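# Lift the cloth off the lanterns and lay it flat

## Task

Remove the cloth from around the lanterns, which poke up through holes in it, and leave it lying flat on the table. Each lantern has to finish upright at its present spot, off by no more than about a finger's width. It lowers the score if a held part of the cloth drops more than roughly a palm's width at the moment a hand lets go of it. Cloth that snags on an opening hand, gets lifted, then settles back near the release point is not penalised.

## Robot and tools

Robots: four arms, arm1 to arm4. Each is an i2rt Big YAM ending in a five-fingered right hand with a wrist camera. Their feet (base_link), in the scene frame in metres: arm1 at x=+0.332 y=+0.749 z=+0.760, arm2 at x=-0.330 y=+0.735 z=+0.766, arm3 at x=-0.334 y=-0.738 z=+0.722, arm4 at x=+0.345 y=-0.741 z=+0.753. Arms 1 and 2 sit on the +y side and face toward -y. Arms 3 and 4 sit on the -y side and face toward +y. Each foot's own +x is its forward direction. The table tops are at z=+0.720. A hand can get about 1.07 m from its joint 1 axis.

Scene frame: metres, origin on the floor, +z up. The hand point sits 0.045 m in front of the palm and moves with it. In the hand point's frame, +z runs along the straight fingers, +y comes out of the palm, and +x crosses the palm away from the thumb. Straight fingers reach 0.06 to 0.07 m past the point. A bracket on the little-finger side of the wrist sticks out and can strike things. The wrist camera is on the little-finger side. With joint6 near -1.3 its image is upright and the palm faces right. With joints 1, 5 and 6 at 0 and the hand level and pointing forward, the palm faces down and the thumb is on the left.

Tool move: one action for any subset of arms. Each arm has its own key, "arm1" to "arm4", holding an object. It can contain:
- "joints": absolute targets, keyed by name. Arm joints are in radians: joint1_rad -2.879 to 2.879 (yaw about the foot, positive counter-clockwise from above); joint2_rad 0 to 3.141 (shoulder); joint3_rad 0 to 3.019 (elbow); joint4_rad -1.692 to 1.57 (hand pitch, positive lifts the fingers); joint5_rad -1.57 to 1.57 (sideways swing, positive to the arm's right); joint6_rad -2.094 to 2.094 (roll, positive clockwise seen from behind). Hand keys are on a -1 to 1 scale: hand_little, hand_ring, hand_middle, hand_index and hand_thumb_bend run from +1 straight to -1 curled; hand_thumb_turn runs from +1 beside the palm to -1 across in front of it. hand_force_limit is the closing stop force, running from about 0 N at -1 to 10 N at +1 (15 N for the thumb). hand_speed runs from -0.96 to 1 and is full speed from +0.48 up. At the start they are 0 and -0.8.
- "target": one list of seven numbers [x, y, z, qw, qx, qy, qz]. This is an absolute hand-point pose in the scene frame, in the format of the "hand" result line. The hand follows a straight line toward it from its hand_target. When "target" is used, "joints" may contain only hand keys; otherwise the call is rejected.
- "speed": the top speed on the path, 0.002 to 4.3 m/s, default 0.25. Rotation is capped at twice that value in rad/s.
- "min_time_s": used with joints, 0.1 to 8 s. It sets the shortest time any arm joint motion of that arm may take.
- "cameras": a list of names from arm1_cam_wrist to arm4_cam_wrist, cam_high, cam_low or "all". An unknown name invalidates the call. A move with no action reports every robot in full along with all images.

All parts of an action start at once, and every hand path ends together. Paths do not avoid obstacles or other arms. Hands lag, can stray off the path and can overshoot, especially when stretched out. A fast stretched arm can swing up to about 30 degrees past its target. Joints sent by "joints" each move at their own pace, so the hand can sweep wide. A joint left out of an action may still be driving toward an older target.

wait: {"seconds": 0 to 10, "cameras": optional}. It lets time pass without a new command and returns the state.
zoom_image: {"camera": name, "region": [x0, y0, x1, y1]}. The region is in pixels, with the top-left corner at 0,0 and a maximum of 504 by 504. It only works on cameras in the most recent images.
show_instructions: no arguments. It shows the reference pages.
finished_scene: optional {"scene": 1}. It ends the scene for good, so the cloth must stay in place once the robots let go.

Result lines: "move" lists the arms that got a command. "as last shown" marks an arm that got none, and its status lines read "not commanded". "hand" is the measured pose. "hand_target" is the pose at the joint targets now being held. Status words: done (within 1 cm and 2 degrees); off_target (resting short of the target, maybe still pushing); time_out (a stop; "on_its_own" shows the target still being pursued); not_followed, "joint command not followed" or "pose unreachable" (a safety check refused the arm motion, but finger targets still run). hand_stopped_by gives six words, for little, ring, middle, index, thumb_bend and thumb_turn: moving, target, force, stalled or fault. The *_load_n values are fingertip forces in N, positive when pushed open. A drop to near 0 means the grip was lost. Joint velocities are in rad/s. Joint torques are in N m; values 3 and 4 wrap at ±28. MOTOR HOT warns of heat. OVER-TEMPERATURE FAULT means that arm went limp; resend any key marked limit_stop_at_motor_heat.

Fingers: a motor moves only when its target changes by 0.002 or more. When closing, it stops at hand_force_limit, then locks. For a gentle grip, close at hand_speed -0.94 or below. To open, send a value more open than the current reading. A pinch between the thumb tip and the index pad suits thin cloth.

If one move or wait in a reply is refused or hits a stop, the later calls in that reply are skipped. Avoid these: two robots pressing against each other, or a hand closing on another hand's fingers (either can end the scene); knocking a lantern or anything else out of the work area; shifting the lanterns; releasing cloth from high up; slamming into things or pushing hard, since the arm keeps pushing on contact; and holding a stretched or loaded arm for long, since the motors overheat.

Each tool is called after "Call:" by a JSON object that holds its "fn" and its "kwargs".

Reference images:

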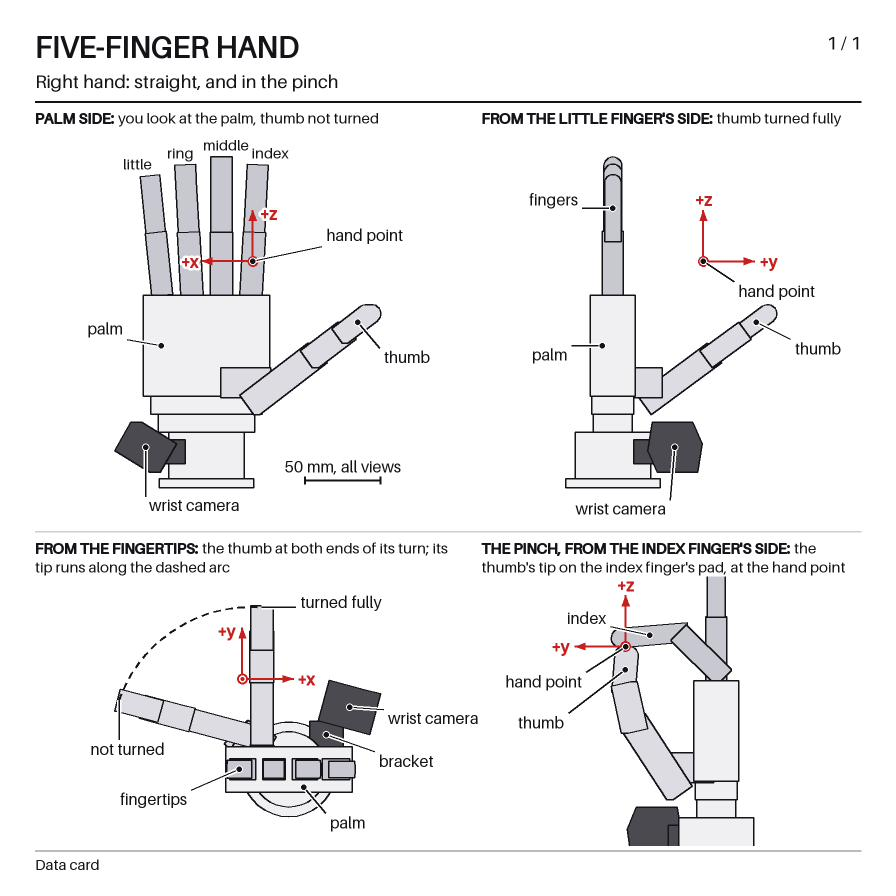

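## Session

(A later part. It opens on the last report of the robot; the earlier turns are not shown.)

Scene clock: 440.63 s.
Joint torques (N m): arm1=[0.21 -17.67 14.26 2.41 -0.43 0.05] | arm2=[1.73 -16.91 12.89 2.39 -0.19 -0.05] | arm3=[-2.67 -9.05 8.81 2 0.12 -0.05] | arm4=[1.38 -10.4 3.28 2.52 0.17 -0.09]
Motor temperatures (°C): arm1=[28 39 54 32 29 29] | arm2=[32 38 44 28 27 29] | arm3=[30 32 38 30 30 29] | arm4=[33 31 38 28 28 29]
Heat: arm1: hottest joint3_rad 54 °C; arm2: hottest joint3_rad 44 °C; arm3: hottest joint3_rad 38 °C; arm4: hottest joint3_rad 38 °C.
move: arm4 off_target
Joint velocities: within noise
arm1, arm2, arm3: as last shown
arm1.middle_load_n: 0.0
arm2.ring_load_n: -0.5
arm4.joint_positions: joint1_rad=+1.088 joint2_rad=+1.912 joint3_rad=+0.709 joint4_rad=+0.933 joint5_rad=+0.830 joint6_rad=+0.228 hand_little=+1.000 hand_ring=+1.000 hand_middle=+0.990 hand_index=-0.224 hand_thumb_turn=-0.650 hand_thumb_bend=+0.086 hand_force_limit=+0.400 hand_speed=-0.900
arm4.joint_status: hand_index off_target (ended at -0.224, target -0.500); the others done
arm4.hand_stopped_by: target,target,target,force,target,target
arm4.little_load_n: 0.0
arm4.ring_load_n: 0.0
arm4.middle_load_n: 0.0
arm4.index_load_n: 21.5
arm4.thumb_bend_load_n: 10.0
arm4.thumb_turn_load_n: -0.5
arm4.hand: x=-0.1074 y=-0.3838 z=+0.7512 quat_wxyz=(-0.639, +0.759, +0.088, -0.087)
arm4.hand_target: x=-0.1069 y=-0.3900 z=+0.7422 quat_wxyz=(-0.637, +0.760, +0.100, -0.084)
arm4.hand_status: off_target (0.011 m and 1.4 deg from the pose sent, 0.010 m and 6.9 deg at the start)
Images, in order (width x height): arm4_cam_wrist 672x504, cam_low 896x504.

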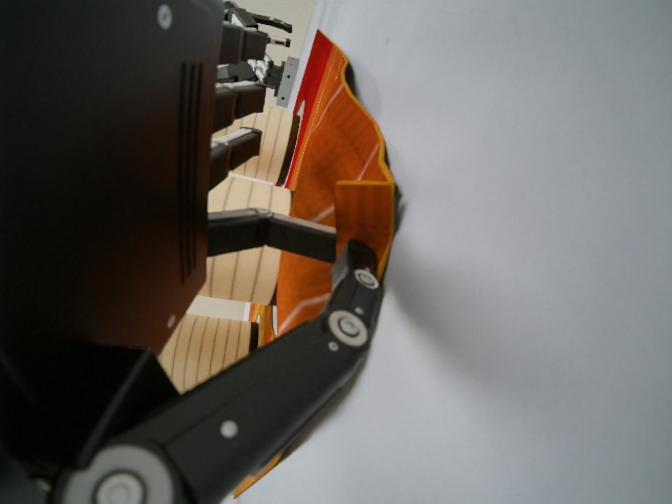

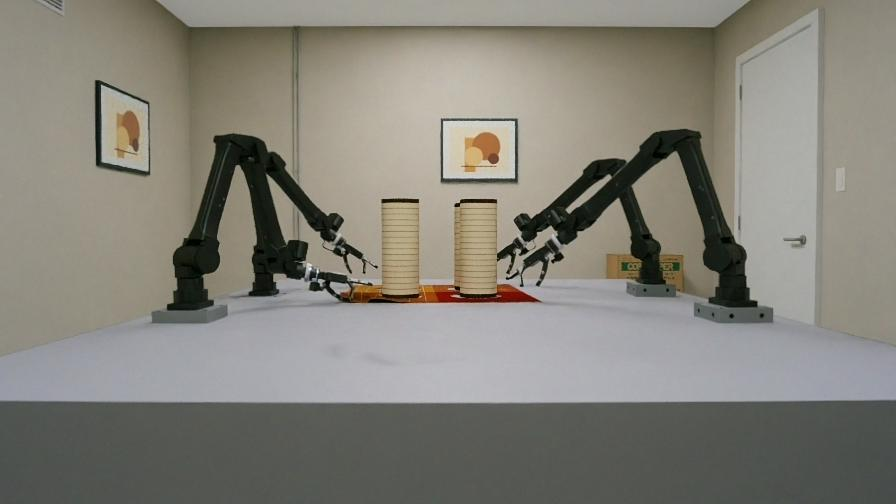

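Call:
{"fn": "move", "kwargs": {"arm4": {"target":[-0.107,-0.390,0.785,0.6372,-0.7595,-0.0997,0.0836],"speed":0.05}, "cameras": ["arm4_cam_wrist","cam_low","cam_high"]}}

Call:
{"fn": "zoom_image", "kwargs": {"camera": "cam_low", "region": [310, 230, 430, 320]}}

Scene clock: 446.53 s.
Joint torques (N m): arm1=[0.44 -17.67 14 2.4 -0.45 0.07] | arm2=[1.79 -16.91 12.92 2.4 -0.19 -0.05] | arm3=[-3.02 -9.47 8.85 2 0.12 -0.06] | arm4=[1.26 -13.04 4.25 1.5 0.13 -0.08]
Motor temperatures (°C): arm1=[28 39 54 32 29 29] | arm2=[32 38 44 28 27 29] | arm3=[30 32 38 30 30 29] | arm4=[33 32 38 28 28 29]
Heat: arm1: hottest joint3_rad 54 °C; arm2: hottest joint3_rad 44 °C; arm3: hottest joint3_rad 38 °C; arm4: hottest joint3_rad 38 °C.
move: arm4 done
Joint velocities: within noise
arm1, arm2, arm3: as last shown
arm2.ring_load_n: 0.0
arm4.joint_positions: joint1_rad=+1.088 joint2_rad=+1.817 joint3_rad=+0.701 joint4_rad=+0.833 joint5_rad=+0.830 joint6_rad=+0.223 hand_little=+1.000 hand_ring=+1.000 hand_middle=+0.990 hand_index=-0.224 hand_thumb_turn=-0.650 hand_thumb_bend=+0.086 hand_force_limit=+0.400 hand_speed=-0.900
arm4.joint_status: not commanded
arm4.hand_stopped_by: target,target,target,force,target,target
arm4.little_load_n: 0.0
arm4.ring_load_n: -0.5
arm4.middle_load_n: 0.0
arm4.index_load_n: 21.5
arm4.thumb_bend_load_n: 9.5
arm4.thumb_turn_load_n: -0.5
arm4.hand: x=-0.1043 y=-0.3855 z=+0.7787 quat_wxyz=(-0.636, +0.761, +0.093, -0.082)
arm4.hand_target: x=-0.1071 y=-0.3899 z=+0.7851 quat_wxyz=(-0.637, +0.759, +0.100, -0.084)
arm4.hand_status: done (0.008 m and 0.8 deg from the pose sent, 0.035 m and 1.4 deg at the start)
pictures: arm4_cam_wrist, cam_high, cam_low
Images, in order (width x height): arm4_cam_wrist 672x504, cam_high 896x504, cam_low 896x504.

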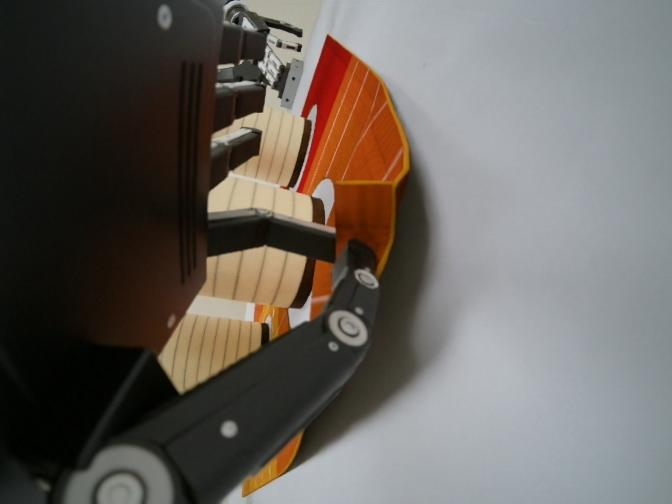

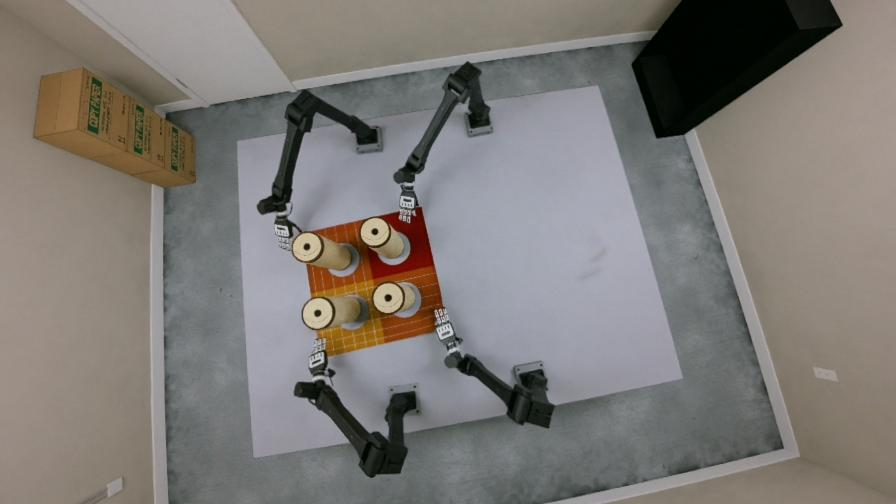

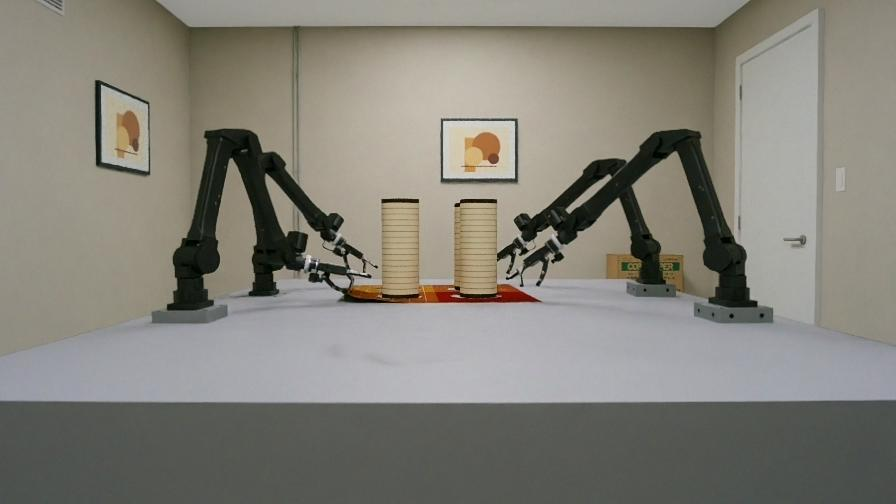

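Scaled by 4.200 from the camera's image (finer frame: 1280x720).

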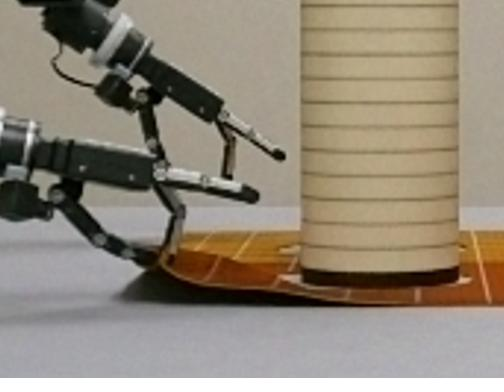

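Call:
{"fn": "move", "kwargs": {"arm3": {"target":[-0.735,-0.435,0.765,0.477,-0.869,-0.114,0.0626],"speed":0.1,"joints":{"hand_thumb_bend":0.5}}, "cameras": ["arm3_cam_wrist","cam_low"]}}

Call:
{"fn": "zoom_image", "kwargs": {"camera": "cam_low", "region": [330, 230, 420, 300]}}

Scene clock: 457.73 s.
Joint torques (N m): arm1=[1.44 -17.49 14.23 2.33 -0.45 0.1] | arm2=[1.79 -16.91 12.9 2.37 -0.19 -0.05] | arm3=[-1.55 -9.76 8.13 2.03 0.44 0.14] | arm4=[1.32 -12.81 4.25 1.52 0.12 -0.08]
Motor temperatures (°C): arm1=[28 39 54 32 29 29] | arm2=[32 38 44 28 27 29] | arm3=[30 32 38 30 30 29] | arm4=[33 31 37 28 28 29]
Heat: arm1: hottest joint3_rad 54 °C; arm2: hottest joint3_rad 44 °C; arm3: hottest joint3_rad 38 °C; arm4: hottest joint3_rad 37 °C.
move: arm3 done
Joint velocities: within noise
arm1, arm2, arm4: as last shown
arm1.middle_load_n: -0.5
arm2.thumb_turn_load_n: 0.5
arm3.joint_positions: joint1_rad=+1.105 joint2_rad=+1.474 joint3_rad=+0.706 joint4_rad=+0.004 joint5_rad=+0.661 joint6_rad=+0.505 hand_little=+1.000 hand_ring=+1.000 hand_middle=+1.000 hand_index=+0.200 hand_thumb_turn=-0.650 hand_thumb_bend=+0.500 hand_force_limit=+0.200 hand_speed=-0.800
arm3.joint_status: all done
arm3.hand_stopped_by: target,target,target,target,target,target
arm3.little_load_n: 0.0
arm3.ring_load_n: -0.5
arm3.middle_load_n: 0.0
arm3.index_load_n: 0.0
arm3.thumb_bend_load_n: 0.0
arm3.thumb_turn_load_n: 0.0
arm3.hand: x=-0.7273 y=-0.4354 z=+0.7598 quat_wxyz=(-0.470, +0.873, +0.119, -0.052)
arm3.hand_target: x=-0.7349 y=-0.4350 z=+0.7652 quat_wxyz=(-0.477, +0.869, +0.114, -0.063)
arm3.hand_status: done (0.009 m and 1.6 deg from the pose sent, 0.033 m and 1.3 deg at the start)
arm4.ring_load_n: 0.0
arm4.thumb_turn_load_n: 0.0
Images, in order (width x height): arm3_cam_wrist 672x504, cam_low 896x504.

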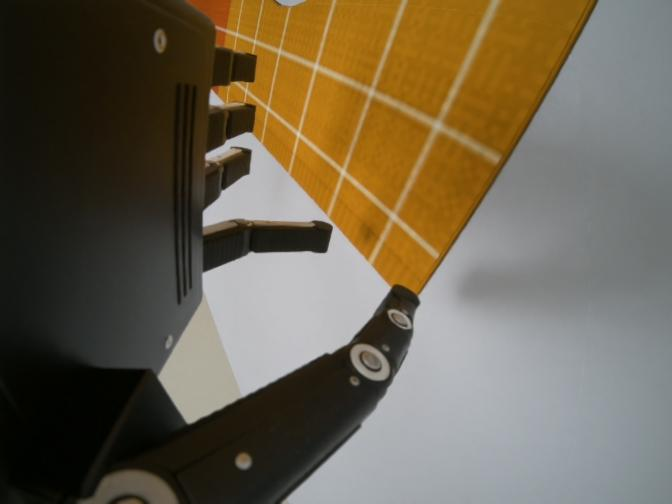

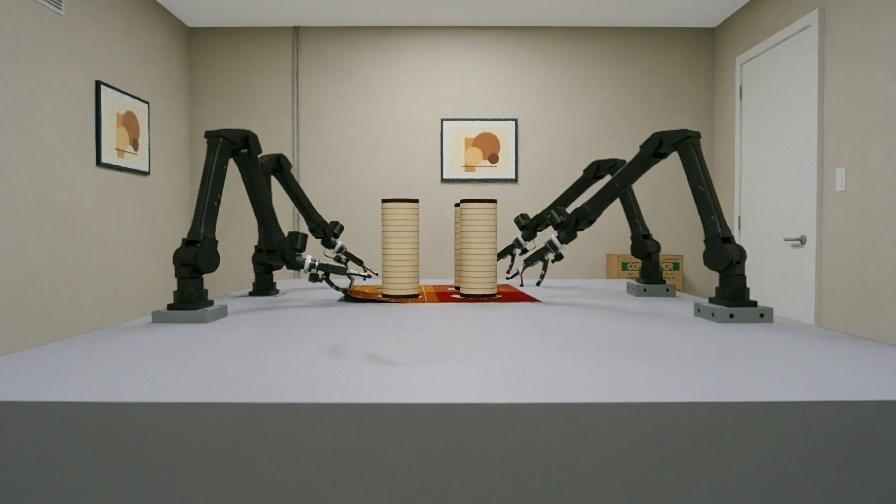

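Scaled by 5.600 from the camera's image (finer frame: 1280x720).

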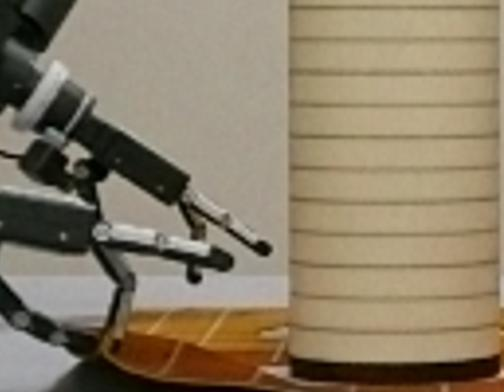

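Call:
{"fn": "move", "kwargs": {"arm3": {"target":[-0.708,-0.418,0.745,0.477,-0.869,-0.114,0.0626],"speed":0.1}, "cameras": ["arm3_cam_wrist"]}}

Scene clock: 466.93 s.
Joint torques (N m): arm1=[1.08 -16.97 14.06 2.3 -0.46 0.1] | arm2=[1.73 -16.91 12.89 2.4 -0.19 -0.05] | arm3=[-2.14 -8.76 7.51 2.1 0.09 -0.09] | arm4=[1.2 -12.98 4.27 1.51 0.13 -0.08]
Motor temperatures (°C): arm1=[28 39 54 32 29 29] | arm2=[32 38 44 28 27 29] | arm3=[30 32 38 30 30 29] | arm4=[33 31 37 28 28 29]
Heat: arm1: hottest joint3_rad 54 °C; arm2: hottest joint3_rad 44 °C; arm3: hottest joint3_rad 38 °C; arm4: hottest joint3_rad 37 °C.
move: arm3 done
Joint velocities: within noise
arm1, arm2, arm4: as last shown
arm1.little_load_n: -0.5
arm3.joint_positions: joint1_rad=+1.041 joint2_rad=+1.483 joint3_rad=+0.642 joint4_rad=+0.122 joint5_rad=+0.612 joint6_rad=+0.459 hand_little=+1.000 hand_ring=+1.000 hand_middle=+1.000 hand_index=+0.200 hand_thumb_turn=-0.650 hand_thumb_bend=+0.500 hand_force_limit=+0.200 hand_speed=-0.800
arm3.joint_status: not commanded
arm3.hand_stopped_by: target,target,target,target,target,target
arm3.little_load_n: 0.0
arm3.ring_load_n: 0.0
arm3.middle_load_n: 0.0
arm3.index_load_n: -0.5
arm3.thumb_bend_load_n: 0.0
arm3.thumb_turn_load_n: 0.0
arm3.hand: x=-0.7051 y=-0.4209 z=+0.7447 quat_wxyz=(-0.474, +0.871, +0.113, -0.059)
arm3.hand_target: x=-0.7079 y=-0.4180 z=+0.7451 quat_wxyz=(-0.477, +0.869, +0.114, -0.062)
arm3.hand_status: done (0.004 m and 0.6 deg from the pose sent, 0.030 m and 1.6 deg at the start)
arm4.ring_load_n: -0.5
arm4.thumb_bend_load_n: 10.0
arm4.thumb_turn_load_n: -0.5
Images, in order (width x height): arm3_cam_wrist 672x504.

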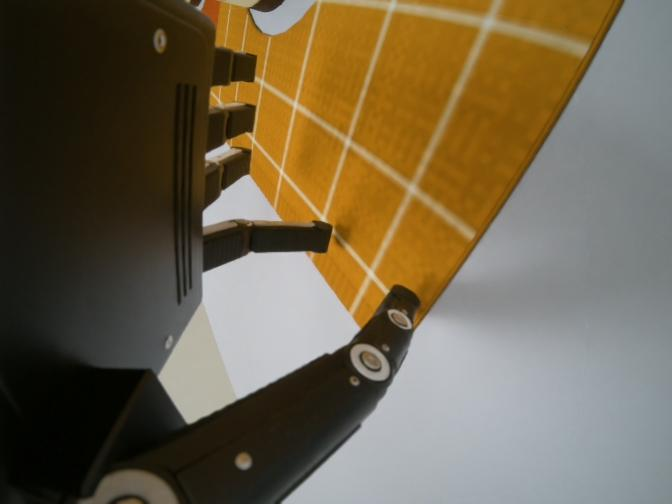

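Call:
{"fn": "move", "kwargs": {"arm3": {"target":[-0.695,-0.430,0.775,0.4808,-0.8760,0.0152,-0.0084],"speed":0.1}}}

Call:
{"fn": "move", "kwargs": {"arm3": {"target":[-0.693,-0.433,0.745,0.4808,-0.8760,0.0152,-0.0084],"speed":0.05}, "cameras": ["arm3_cam_wrist","cam_low"]}}

Call:
{"fn": "zoom_image", "kwargs": {"camera": "cam_low", "region": [340, 250, 400, 300]}}

Scene clock: 477.97 s.
Joint torques (N m): arm1=[0.5 -17.73 14.23 2.41 -0.42 0.1] | arm2=[1.79 -16.85 12.89 2.39 -0.19 -0.05] | arm3=[-1.55 -10.99 10.85 0.8 0.61 0.11] | arm4=[1.14 -12.92 4.22 1.52 0.13 -0.07]
Motor temperatures (°C): arm1=[28 39 54 32 29 29] | arm2=[32 38 44 28 27 28] | arm3=[30 32 39 30 30 29] | arm4=[33 31 37 28 27 29]
Heat: arm1: hottest joint3_rad 54 °C; arm2: hottest joint3_rad 44 °C; arm3: hottest joint3_rad 39 °C; arm4: hottest joint3_rad 37 °C.
move: arm3 off_target
Joint velocities: within noise
arm1, arm2, arm4: as last shown
arm1.little_load_n: 0.0
arm1.middle_load_n: 0.0
arm2.thumb_turn_load_n: 0.0
arm3.joint_positions: joint1_rad=+1.121 joint2_rad=+1.460 joint3_rad=+0.707 joint4_rad=-0.269 joint5_rad=+0.866 joint6_rad=+0.833 hand_little=+1.000 hand_ring=+1.000 hand_middle=+1.000 hand_index=+0.200 hand_thumb_turn=-0.650 hand_thumb_bend=+0.500 hand_force_limit=+0.200 hand_speed=-0.800
arm3.joint_status: not commanded
arm3.hand_stopped_by: target,target,target,target,target,target
arm3.little_load_n: 0.0
arm3.ring_load_n: 0.0
arm3.middle_load_n: 0.0
arm3.index_load_n: 0.0
arm3.thumb_bend_load_n: 0.0
arm3.thumb_turn_load_n: 0.0
arm3.hand: x=-0.6742 y=-0.4375 z=+0.7510 quat_wxyz=(-0.469, +0.883, -0.003, +0.031)
arm3.hand_target: x=-0.6942 y=-0.4305 z=+0.7753 quat_wxyz=(-0.481, +0.877, -0.015, +0.008)
arm3.hand_status: off_target (0.033 m and 3.3 deg from the pose sent, 0.033 m and 16.7 deg at the start)
arm4.thumb_bend_load_n: 9.5
arm4.thumb_turn_load_n: -1.0
pictures: none

Scene clock: 479.07 s.
Joint torques (N m): arm1=[0.26 -17.67 14.04 2.43 -0.48 0.08] | arm2=[1.67 -16.91 12.9 2.39 -0.19 -0.05] | arm3=[-1.38 -9.11 7.62 1.66 0.59 0.13] | arm4=[1.32 -12.86 4.23 1.52 0.12 -0.07]
Motor temperatures (°C): arm1=[28 39 54 32 29 29] | arm2=[32 38 44 28 27 28] | arm3=[30 32 38 30 30 29] | arm4=[33 31 37 28 27 29]
Heat: arm1: hottest joint3_rad 54 °C; arm2: hottest joint3_rad 44 °C; arm3: hottest joint3_rad 38 °C; arm4: hottest joint3_rad 37 °C.
move: arm3 done
Joint velocities: within noise
arm1, arm2, arm4: as last shown
arm2.little_load_n: -0.5
arm2.middle_load_n: -0.5
arm3.joint_positions: joint1_rad=+1.125 joint2_rad=+1.499 joint3_rad=+0.707 joint4_rad=-0.199 joint5_rad=+0.869 joint6_rad=+0.840 hand_little=+1.000 hand_ring=+1.000 hand_middle=+1.000 hand_index=+0.200 hand_thumb_turn=-0.650 hand_thumb_bend=+0.500 hand_force_limit=+0.200 hand_speed=-0.800
arm3.joint_status: not commanded
arm3.hand_stopped_by: target,target,target,target,target,target
arm3.little_load_n: 0.0
arm3.ring_load_n: 0.0
arm3.middle_load_n: 0.0
arm3.index_load_n: 0.0
arm3.thumb_bend_load_n: 0.0
arm3.thumb_turn_load_n: 0.0
arm3.hand: x=-0.6853 y=-0.4332 z=+0.7428 quat_wxyz=(-0.476, +0.879, -0.011, +0.018)
arm3.hand_target: x=-0.6930 y=-0.4332 z=+0.7451 quat_wxyz=(-0.481, +0.877, -0.015, +0.008)
arm3.hand_status: done (0.008 m and 1.3 deg from the pose sent, 0.020 m and 3.3 deg at the start)
arm4.ring_load_n: 0.0
arm4.thumb_turn_load_n: -0.5
Images, in order (width x height): arm3_cam_wrist 672x504, cam_low 896x504.

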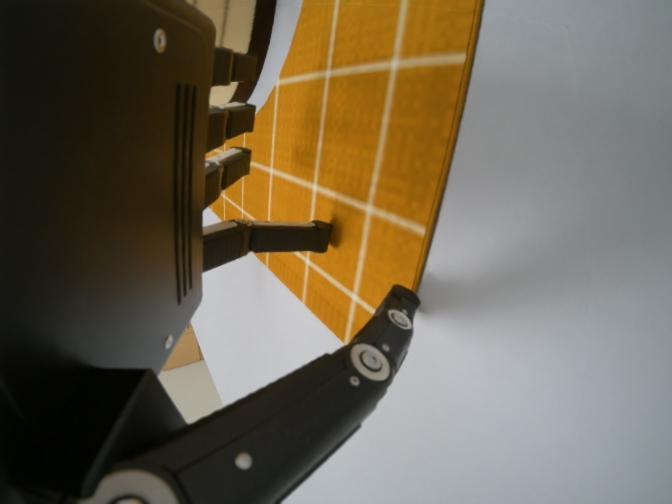

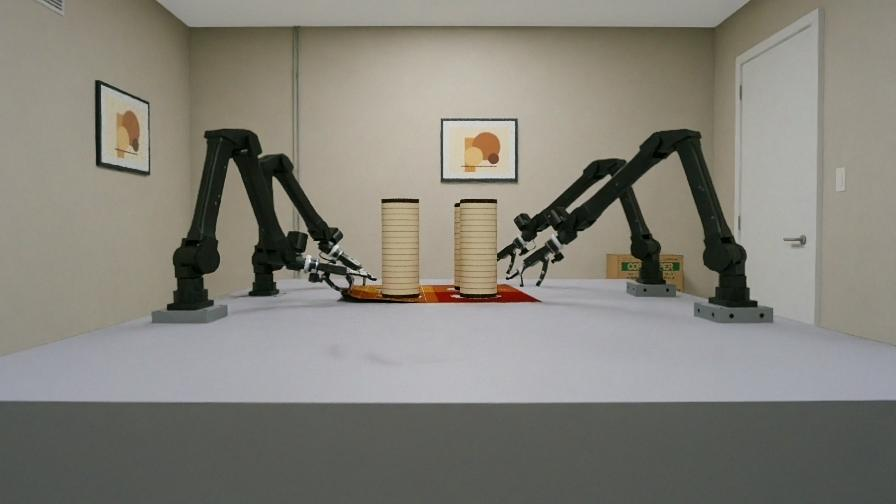

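Scaled by 8.400 from the camera's image (finer frame: 1280x720).

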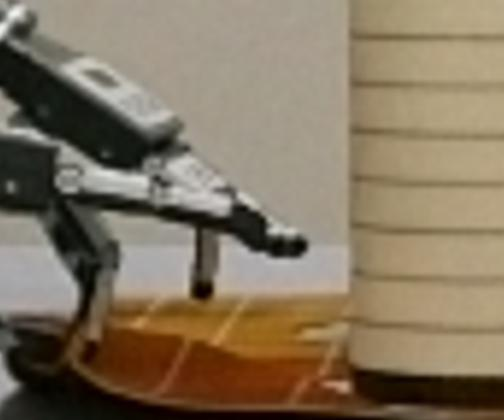

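Call:
{"fn": "move", "kwargs": {"arm3": {"target":[-0.693,-0.443,0.752,0.4808,-0.8760,0.0152,-0.0084],"speed":0.05}}}

Call:
{"fn": "move", "kwargs": {"arm3": {"target":[-0.693,-0.443,0.731,0.4808,-0.8760,0.0152,-0.0084],"speed":0.05}, "cameras": ["arm3_cam_wrist","cam_low"]}}

Call:
{"fn": "zoom_image", "kwargs": {"camera": "cam_low", "region": [340, 250, 400, 300]}}

Scene clock: 486.30 s.
Joint torques (N m): arm1=[0.97 -17.32 14.17 2.4 -0.42 0.06] | arm2=[1.79 -16.91 12.9 2.39 -0.2 -0.05] | arm3=[-1.2 -11.52 7.54 0.72 0.61 0.12] | arm4=[1.2 -12.92 4.21 1.5 0.13 -0.07]
Motor temperatures (°C): arm1=[28 39 54 32 29 29] | arm2=[32 38 44 28 27 28] | arm3=[30 32 38 30 30 29] | arm4=[33 31 37 28 27 29]
Heat: arm1: hottest joint3_rad 54 °C; arm2: hottest joint3_rad 44 °C; arm3: hottest joint3_rad 38 °C; arm4: hottest joint3_rad 37 °C.
move: arm3 off_target
Joint velocities: within noise
arm1.joint_positions: joint1_rad=-0.935 joint2_rad=+1.908 joint3_rad=+1.297 joint4_rad=-0.098 joint5_rad=-0.463 joint6_rad=-0.324 hand_little=+1.000 hand_ring=+1.000 hand_middle=+1.000 hand_index=+0.200 hand_thumb_turn=-0.650 hand_thumb_bend=+0.521 hand_force_limit=+0.200 hand_speed=-0.800
arm1.joint_status: not commanded
arm1.hand_stopped_by: target,target,target,target,target,target
arm1.little_load_n: 0.0
arm1.ring_load_n: 0.0
arm1.middle_load_n: 0.0
arm1.index_load_n: 0.5
arm1.thumb_bend_load_n: 0.0
arm1.thumb_turn_load_n: 0.0
arm1.hand: x=-0.1255 y=+0.2568 z=+0.7944 quat_wxyz=(+0.062, -0.155, -0.877, +0.450)
arm1.hand_target: x=-0.1524 y=+0.2468 z=+0.8209 quat_wxyz=(+0.084, -0.152, -0.864, +0.474)
arm1.hand_status: not commanded
arm2.joint_positions: joint1_rad=-0.755 joint2_rad=+1.952 joint3_rad=+1.349 joint4_rad=-0.074 joint5_rad=-0.382 joint6_rad=-0.266 hand_little=+1.000 hand_ring=+1.000 hand_middle=+1.000 hand_index=+0.200 hand_thumb_turn=-0.650 hand_thumb_bend=+0.521 hand_force_limit=+0.200 hand_speed=-0.800
arm2.joint_status: not commanded
arm2.hand_stopped_by: target,target,target,target,target,target
arm2.little_load_n: 0.0
arm2.ring_load_n: 0.0
arm2.middle_load_n: 0.0
arm2.index_load_n: 0.0
arm2.thumb_bend_load_n: 0.0
arm2.thumb_turn_load_n: 0.0
arm2.hand: x=-0.7712 y=+0.1939 z=+0.7979 quat_wxyz=(+0.069, -0.157, -0.875, +0.452)
arm2.hand_target: x=-0.7861 y=+0.1792 z=+0.8207 quat_wxyz=(+0.084, -0.152, -0.863, +0.474)
arm2.hand_status: not commanded
arm3.joint_positions: joint1_rad=+1.150 joint2_rad=+1.499 joint3_rad=+0.707 joint4_rad=-0.222 joint5_rad=+0.882 joint6_rad=+0.870 hand_little=+1.000 hand_ring=+1.000 hand_middle=+1.000 hand_index=+0.200 hand_thumb_turn=-0.650 hand_thumb_bend=+0.500 hand_force_limit=+0.200 hand_speed=-0.800
arm3.joint_status: not commanded
arm3.hand_stopped_by: target,target,target,target,target,target
arm3.little_load_n: 0.0
arm3.ring_load_n: 0.0
arm3.middle_load_n: 0.0
arm3.index_load_n: 0.0
arm3.thumb_bend_load_n: 0.0
arm3.thumb_turn_load_n: 0.0
arm3.hand: x=-0.6883 y=-0.4418 z=+0.7420 quat_wxyz=(-0.477, +0.879, -0.011, +0.017)
arm3.hand_target: x=-0.6930 y=-0.4429 z=+0.7519 quat_wxyz=(-0.481, +0.877, -0.015, +0.008)
arm3.hand_status: off_target (0.011 m and 1.3 deg from the pose sent, 0.016 m and 1.3 deg at the start)
arm4: as last shown
arm4.index_load_n: 22.0
pictures: none

Scene clock: 487.27 s.
Joint torques (N m): arm1=[0.91 -16.67 14.2 2.36 -0.38 0.14] | arm2=[1.67 -16.85 12.9 2.39 -0.19 -0.05] | arm3=[-1.55 -8.06 6.72 1.59 0.36 0.1] | arm4=[1.2 -12.92 4.22 1.51 0.13 -0.07]
Motor temperatures (°C): arm1=[28 39 54 32 29 29] | arm2=[32 38 44 28 27 28] | arm3=[30 32 38 30 30 29] | arm4=[33 31 37 28 27 29]
Heat: arm1: hottest joint3_rad 54 °C; arm2: hottest joint3_rad 44 °C; arm3: hottest joint3_rad 38 °C; arm4: hottest joint3_rad 37 °C.
move: arm3 done
Joint velocities: within noise
arm1, arm2, arm4: as last shown
arm1.index_load_n: 0.0
arm2.thumb_bend_load_n: 0.5
arm3.joint_positions: joint1_rad=+1.150 joint2_rad=+1.512 joint3_rad=+0.696 joint4_rad=-0.175 joint5_rad=+0.888 joint6_rad=+0.873 hand_little=+1.000 hand_ring=+1.000 hand_middle=+1.000 hand_index=+0.200 hand_thumb_turn=-0.650 hand_thumb_bend=+0.500 hand_force_limit=+0.200 hand_speed=-0.800
arm3.joint_status: not commanded
arm3.hand_stopped_by: target,target,target,target,target,target
arm3.little_load_n: 0.0
arm3.ring_load_n: 0.0
arm3.middle_load_n: 0.0
arm3.index_load_n: 0.0
arm3.thumb_bend_load_n: 0.0
arm3.thumb_turn_load_n: 0.0
arm3.hand: x=-0.6906 y=-0.4395 z=+0.7385 quat_wxyz=(-0.483, +0.875, -0.018, +0.010)
arm3.hand_target: x=-0.6928 y=-0.4430 z=+0.7311 quat_wxyz=(-0.481, +0.877, -0.015, +0.009)
arm3.hand_status: done (0.009 m and 0.4 deg from the pose sent, 0.012 m and 1.3 deg at the start)
arm4.index_load_n: 21.5
Images, in order (width x height): arm3_cam_wrist 672x504, cam_low 896x504.

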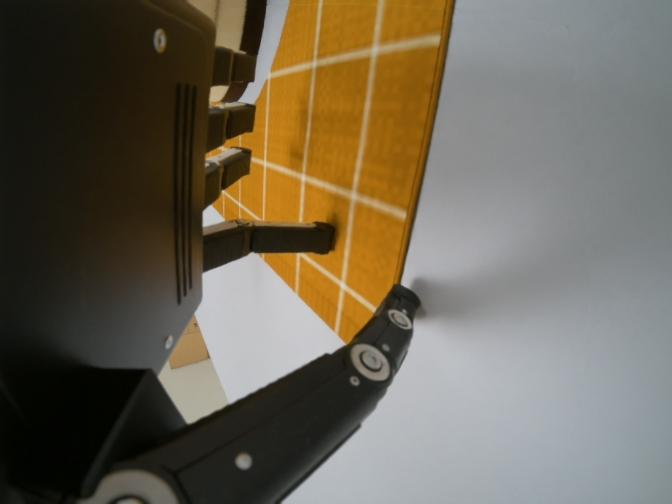

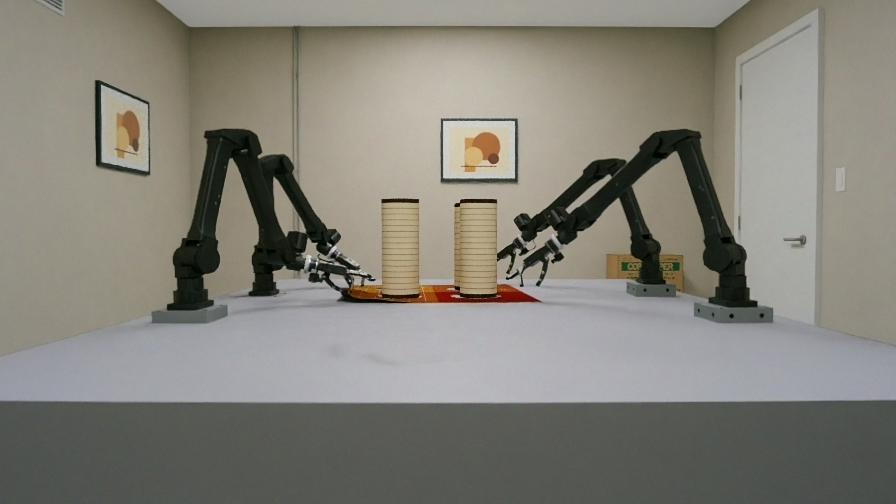

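Scaled by 8.400 from the camera's image (finer frame: 1280x720).

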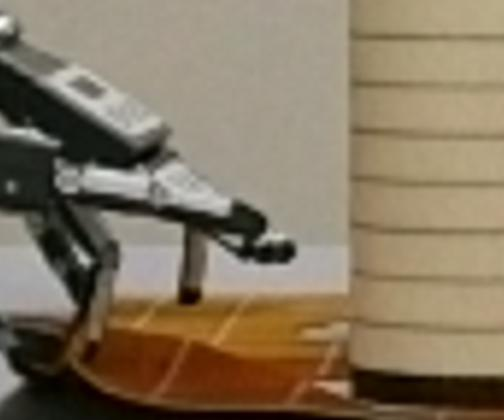

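Call:
{"fn": "move", "kwargs": {"arm3": {"target":[-0.693,-0.435,0.728,0.5372,-0.8433,0.0147,-0.0093],"speed":0.05,"joints":{"hand_thumb_bend":0.37,"hand_index":0.07,"hand_speed":-0.93}}}}

Call:
{"fn": "move", "kwargs": {"arm3": {"target":[-0.693,-0.427,0.725,0.5947,-0.8037,0.0140,-0.0103],"speed":0.05,"joints":{"hand_thumb_bend":0.24,"hand_index":-0.07}}, "cameras": ["arm3_cam_wrist","cam_low"]}}

Scene clock: 495.47 s.
Joint torques (N m): arm1=[0.38 -17.73 14.22 2.54 -0.4 0.1] | arm2=[1.79 -16.91 12.9 2.4 -0.2 -0.05] | arm3=[-1.79 -8.47 6.23 1.54 0.45 -0.09] | arm4=[1.26 -12.98 4.23 1.54 0.13 -0.08]
Motor temperatures (°C): arm1=[28 40 54 32 29 29] | arm2=[32 38 44 28 27 28] | arm3=[30 32 38 29 30 29] | arm4=[33 31 36 28 27 29]
Heat: arm1: hottest joint3_rad 54 °C; arm2: hottest joint3_rad 44 °C; arm3: hottest joint3_rad 38 °C; arm4: hottest joint3_rad 36 °C.
move: arm3 done
Joint velocities: within noise
arm1, arm2, arm4: as last shown
arm2.thumb_bend_load_n: 0.0
arm3.joint_positions: joint1_rad=+1.178 joint2_rad=+1.560 joint3_rad=+0.645 joint4_rad=+0.041 joint5_rad=+1.000 joint6_rad=+0.807 hand_little=+1.000 hand_ring=+1.000 hand_middle=+1.000 hand_index=+0.070 hand_thumb_turn=-0.650 hand_thumb_bend=+0.370 hand_force_limit=+0.200 hand_speed=-0.930
arm3.joint_status: all done
arm3.hand_stopped_by: target,target,target,target,target,target
arm3.little_load_n: 0.0
arm3.ring_load_n: 0.0
arm3.middle_load_n: -0.5
arm3.index_load_n: 0.0
arm3.thumb_bend_load_n: 0.0
arm3.thumb_turn_load_n: 0.0
arm3.hand: x=-0.6922 y=-0.4317 z=+0.7353 quat_wxyz=(-0.538, +0.842, -0.024, +0.006)
arm3.hand_target: x=-0.6928 y=-0.4352 z=+0.7280 quat_wxyz=(-0.537, +0.843, -0.015, +0.010)
arm3.hand_status: done (0.008 m and 1.1 deg from the pose sent, 0.012 m and 7.2 deg at the start)
arm4.index_load_n: 21.0
pictures: none

Scene clock: 497.50 s.
Joint torques (N m): arm1=[0.09 -17.55 14.26 2.44 -0.45 0.06] | arm2=[1.79 -16.97 12.89 2.4 -0.2 -0.06] | arm3=[-1.55 -8.76 5.34 1.68 0.34 -0.09] | arm4=[1.26 -12.86 4.23 1.5 0.13 -0.07]
Motor temperatures (°C): arm1=[28 40 54 32 29 29] | arm2=[32 38 44 28 27 28] | arm3=[30 32 38 29 30 29] | arm4=[33 31 36 28 27 29]
Heat: arm1: hottest joint3_rad 54 °C; arm2: hottest joint3_rad 44 °C; arm3: hottest joint3_rad 38 °C; arm4: hottest joint3_rad 36 °C.
move: arm3 done
Joint velocities: within noise
arm1, arm2: as last shown
arm2.little_load_n: -0.5
arm2.ring_load_n: -0.5
arm3.joint_positions: joint1_rad=+1.202 joint2_rad=+1.642 joint3_rad=+0.592 joint4_rad=+0.359 joint5_rad=+1.111 joint6_rad=+0.657 hand_little=+1.000 hand_ring=+1.000 hand_middle=+1.000 hand_index=-0.070 hand_thumb_turn=-0.650 hand_thumb_bend=+0.240 hand_force_limit=+0.200 hand_speed=-0.930
arm3.joint_status: all done
arm3.hand_stopped_by: target,target,target,target,target,target
arm3.little_load_n: -0.5
arm3.ring_load_n: 0.0
arm3.middle_load_n: 0.0
arm3.index_load_n: -0.5
arm3.thumb_bend_load_n: 0.0
arm3.thumb_turn_load_n: 0.0
arm3.hand: x=-0.6927 y=-0.4229 z=+0.7326 quat_wxyz=(-0.596, +0.802, -0.024, +0.007)
arm3.hand_target: x=-0.6930 y=-0.4270 z=+0.7252 quat_wxyz=(-0.595, +0.804, -0.014, +0.010)
arm3.hand_status: done (0.009 m and 1.3 deg from the pose sent, 0.011 m and 7.9 deg at the start)
arm4.joint_positions: joint1_rad=+1.088 joint2_rad=+1.817 joint3_rad=+0.701 joint4_rad=+0.833 joint5_rad=+0.830 joint6_rad=+0.223 hand_little=+1.000 hand_ring=+1.000 hand_middle=+0.990 hand_index=-0.224 hand_thumb_turn=-0.650 hand_thumb_bend=+0.086 hand_force_limit=+0.400 hand_speed=-0.900
arm4.joint_status: not commanded
arm4.hand_stopped_by: target,target,target,force,target,target
arm4.little_load_n: 0.0
arm4.ring_load_n: 0.0
arm4.middle_load_n: 0.0
arm4.index_load_n: 21.5
arm4.thumb_bend_load_n: 9.5
arm4.thumb_turn_load_n: -0.5
arm4.hand: x=-0.1043 y=-0.3855 z=+0.7787 quat_wxyz=(-0.636, +0.761, +0.093, -0.082)
arm4.hand_target: x=-0.1071 y=-0.3899 z=+0.7851 quat_wxyz=(-0.637, +0.759, +0.100, -0.084)
arm4.hand_status: not commanded
Images, in order (width x height): arm3_cam_wrist 672x504, cam_low 896x504.

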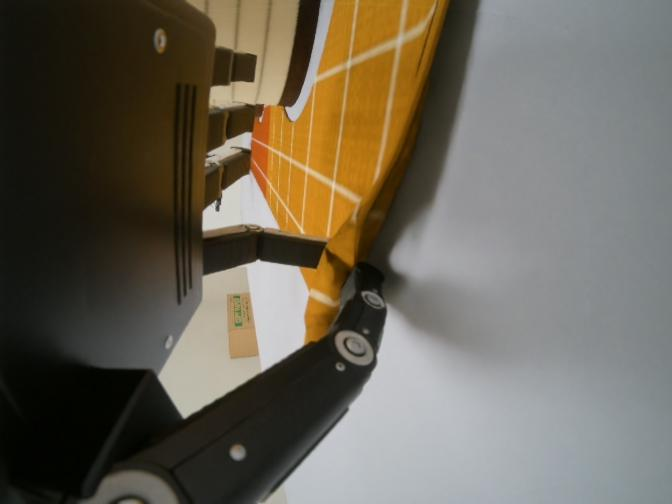

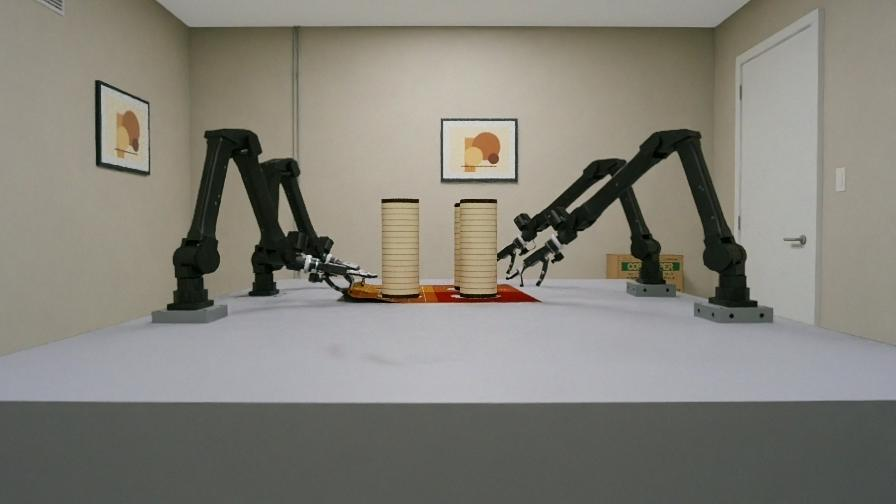

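Buckled nicely. Squeeze.

Call:
{"fn": "move", "kwargs": {"arm3": {"target":[-0.692,-0.422,0.724,0.6427,-0.7660,0.0133,-0.0112],"speed":0.05,"joints":{"hand_thumb_bend":0.08,"hand_index":-0.5,"hand_speed":-0.93,"hand_force_limit":0.2}}, "cameras": ["arm3_cam_wrist"]}}

Call:
{"fn": "move", "kwargs": {"arm3": {"target":[-0.692,-0.422,0.760,0.6427,-0.7660,0.0133,-0.0112],"speed":0.05}, "cameras": ["arm3_cam_wrist","cam_low","cam_high"]}}

Scene clock: 502.67 s.
Joint torques (N m): arm1=[0.91 -16.38 14.27 2.37 -0.44 0.07] | arm2=[1.85 -16.85 12.9 2.39 -0.19 -0.05] | arm3=[-1.26 -8.94 4.04 1.77 0.26 -0.06] | arm4=[1.2 -12.86 4.25 1.52 0.12 -0.08]
Motor temperatures (°C): arm1=[28 40 55 32 29 29] | arm2=[32 38 45 28 27 28] | arm3=[30 32 37 29 30 29] | arm4=[33 31 36 28 27 29]
Heat: arm1: hottest joint3_rad 55 °C; arm2: hottest joint3_rad 45 °C; arm3: hottest joint3_rad 37 °C; arm4: hottest joint3_rad 36 °C.
move: arm3 off_target
Joint velocities: within noise
arm1, arm2, arm4: as last shown
arm2.little_load_n: 0.0
arm2.ring_load_n: 0.0
arm3.joint_positions: joint1_rad=+1.219 joint2_rad=+1.751 joint3_rad=+0.552 joint4_rad=+0.743 joint5_rad=+1.188 joint6_rad=+0.450 hand_little=+1.000 hand_ring=+1.000 hand_middle=+1.000 hand_index=-0.244 hand_thumb_turn=-0.650 hand_thumb_bend=+0.084 hand_force_limit=+0.200 hand_speed=-0.930
arm3.joint_status: hand_index off_target (ended at -0.244, target -0.500); the others done
arm3.hand_stopped_by: target,target,target,force,target,target
arm3.little_load_n: 0.0
arm3.ring_load_n: 0.0
arm3.middle_load_n: 0.0
arm3.index_load_n: 9.5
arm3.thumb_bend_load_n: 6.5
arm3.thumb_turn_load_n: 0.0
arm3.hand: x=-0.6927 y=-0.4170 z=+0.7314 quat_wxyz=(-0.644, +0.765, -0.025, +0.007)
arm3.hand_target: x=-0.6918 y=-0.4221 z=+0.7240 quat_wxyz=(-0.642, +0.766, -0.013, +0.011)
arm3.hand_status: done (0.009 m and 1.4 deg from the pose sent, 0.009 m and 6.9 deg at the start)
Images, in order (width x height): arm3_cam_wrist 672x504.

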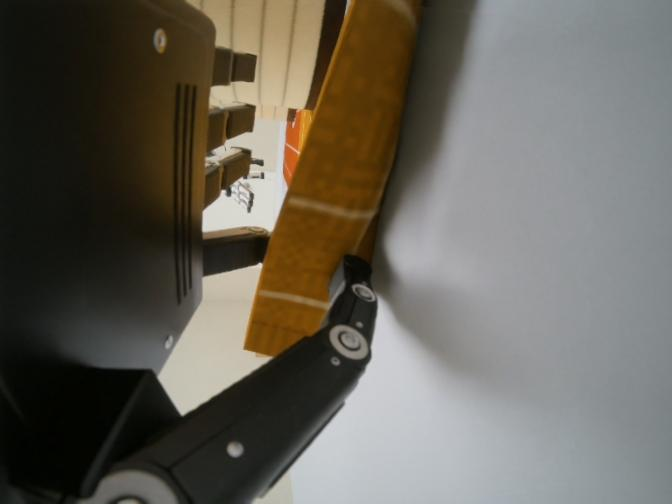

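Scene clock: 503.97 s.
Joint torques (N m): arm1=[1.26 -17.2 14 2.51 -0.43 0.13] | arm2=[1.73 -16.91 12.9 2.39 -0.19 -0.05] | arm3=[-1.38 -11.28 5.57 1.03 0.31 -0.04] | arm4=[1.2 -12.98 4.21 1.51 0.12 -0.08]
Motor temperatures (°C): arm1=[28 40 55 32 29 29] | arm2=[32 38 45 28 27 28] | arm3=[30 32 37 29 30 29] | arm4=[33 31 36 28 27 29]
Heat: arm1: hottest joint3_rad 55 °C; arm2: hottest joint3_rad 45 °C; arm3: hottest joint3_rad 37 °C; arm4: hottest joint3_rad 36 °C.
move: arm3 done
Joint velocities: within noise
arm1, arm2, arm4: as last shown
arm3.joint_positions: joint1_rad=+1.219 joint2_rad=+1.655 joint3_rad=+0.549 joint4_rad=+0.631 joint5_rad=+1.188 joint6_rad=+0.443 hand_little=+1.000 hand_ring=+1.000 hand_middle=+1.000 hand_index=-0.244 hand_thumb_turn=-0.650 hand_thumb_bend=+0.084 hand_force_limit=+0.200 hand_speed=-0.930
arm3.joint_status: not commanded
arm3.hand_stopped_by: target,target,target,force,target,target
arm3.little_load_n: 0.0
arm3.ring_load_n: 0.0
arm3.middle_load_n: 0.0
arm3.index_load_n: 9.5
arm3.thumb_bend_load_n: 6.5
arm3.thumb_turn_load_n: -0.5
arm3.hand: x=-0.6874 y=-0.4189 z=+0.7539 quat_wxyz=(-0.641, +0.767, -0.016, +0.016)
arm3.hand_target: x=-0.6919 y=-0.4219 z=+0.7600 quat_wxyz=(-0.643, +0.766, -0.013, +0.011)
arm3.hand_status: done (0.008 m and 0.7 deg from the pose sent, 0.029 m and 1.5 deg at the start)
arm4.thumb_bend_load_n: 10.0
pictures: arm3_cam_wrist, cam_high, cam_low
Images, in order (width x height): arm3_cam_wrist 672x504, cam_high 896x504, cam_low 896x504.

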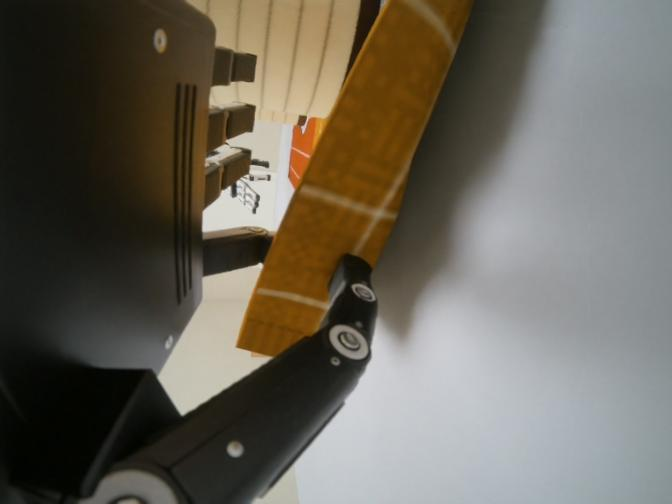

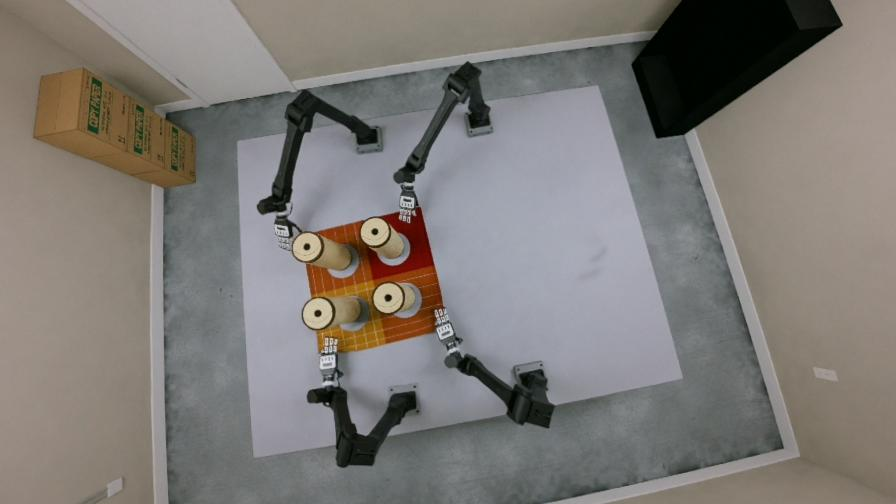

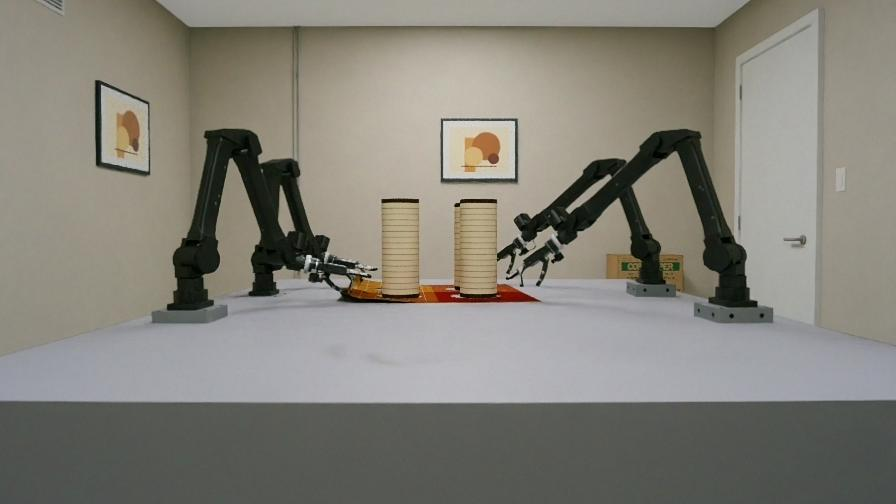

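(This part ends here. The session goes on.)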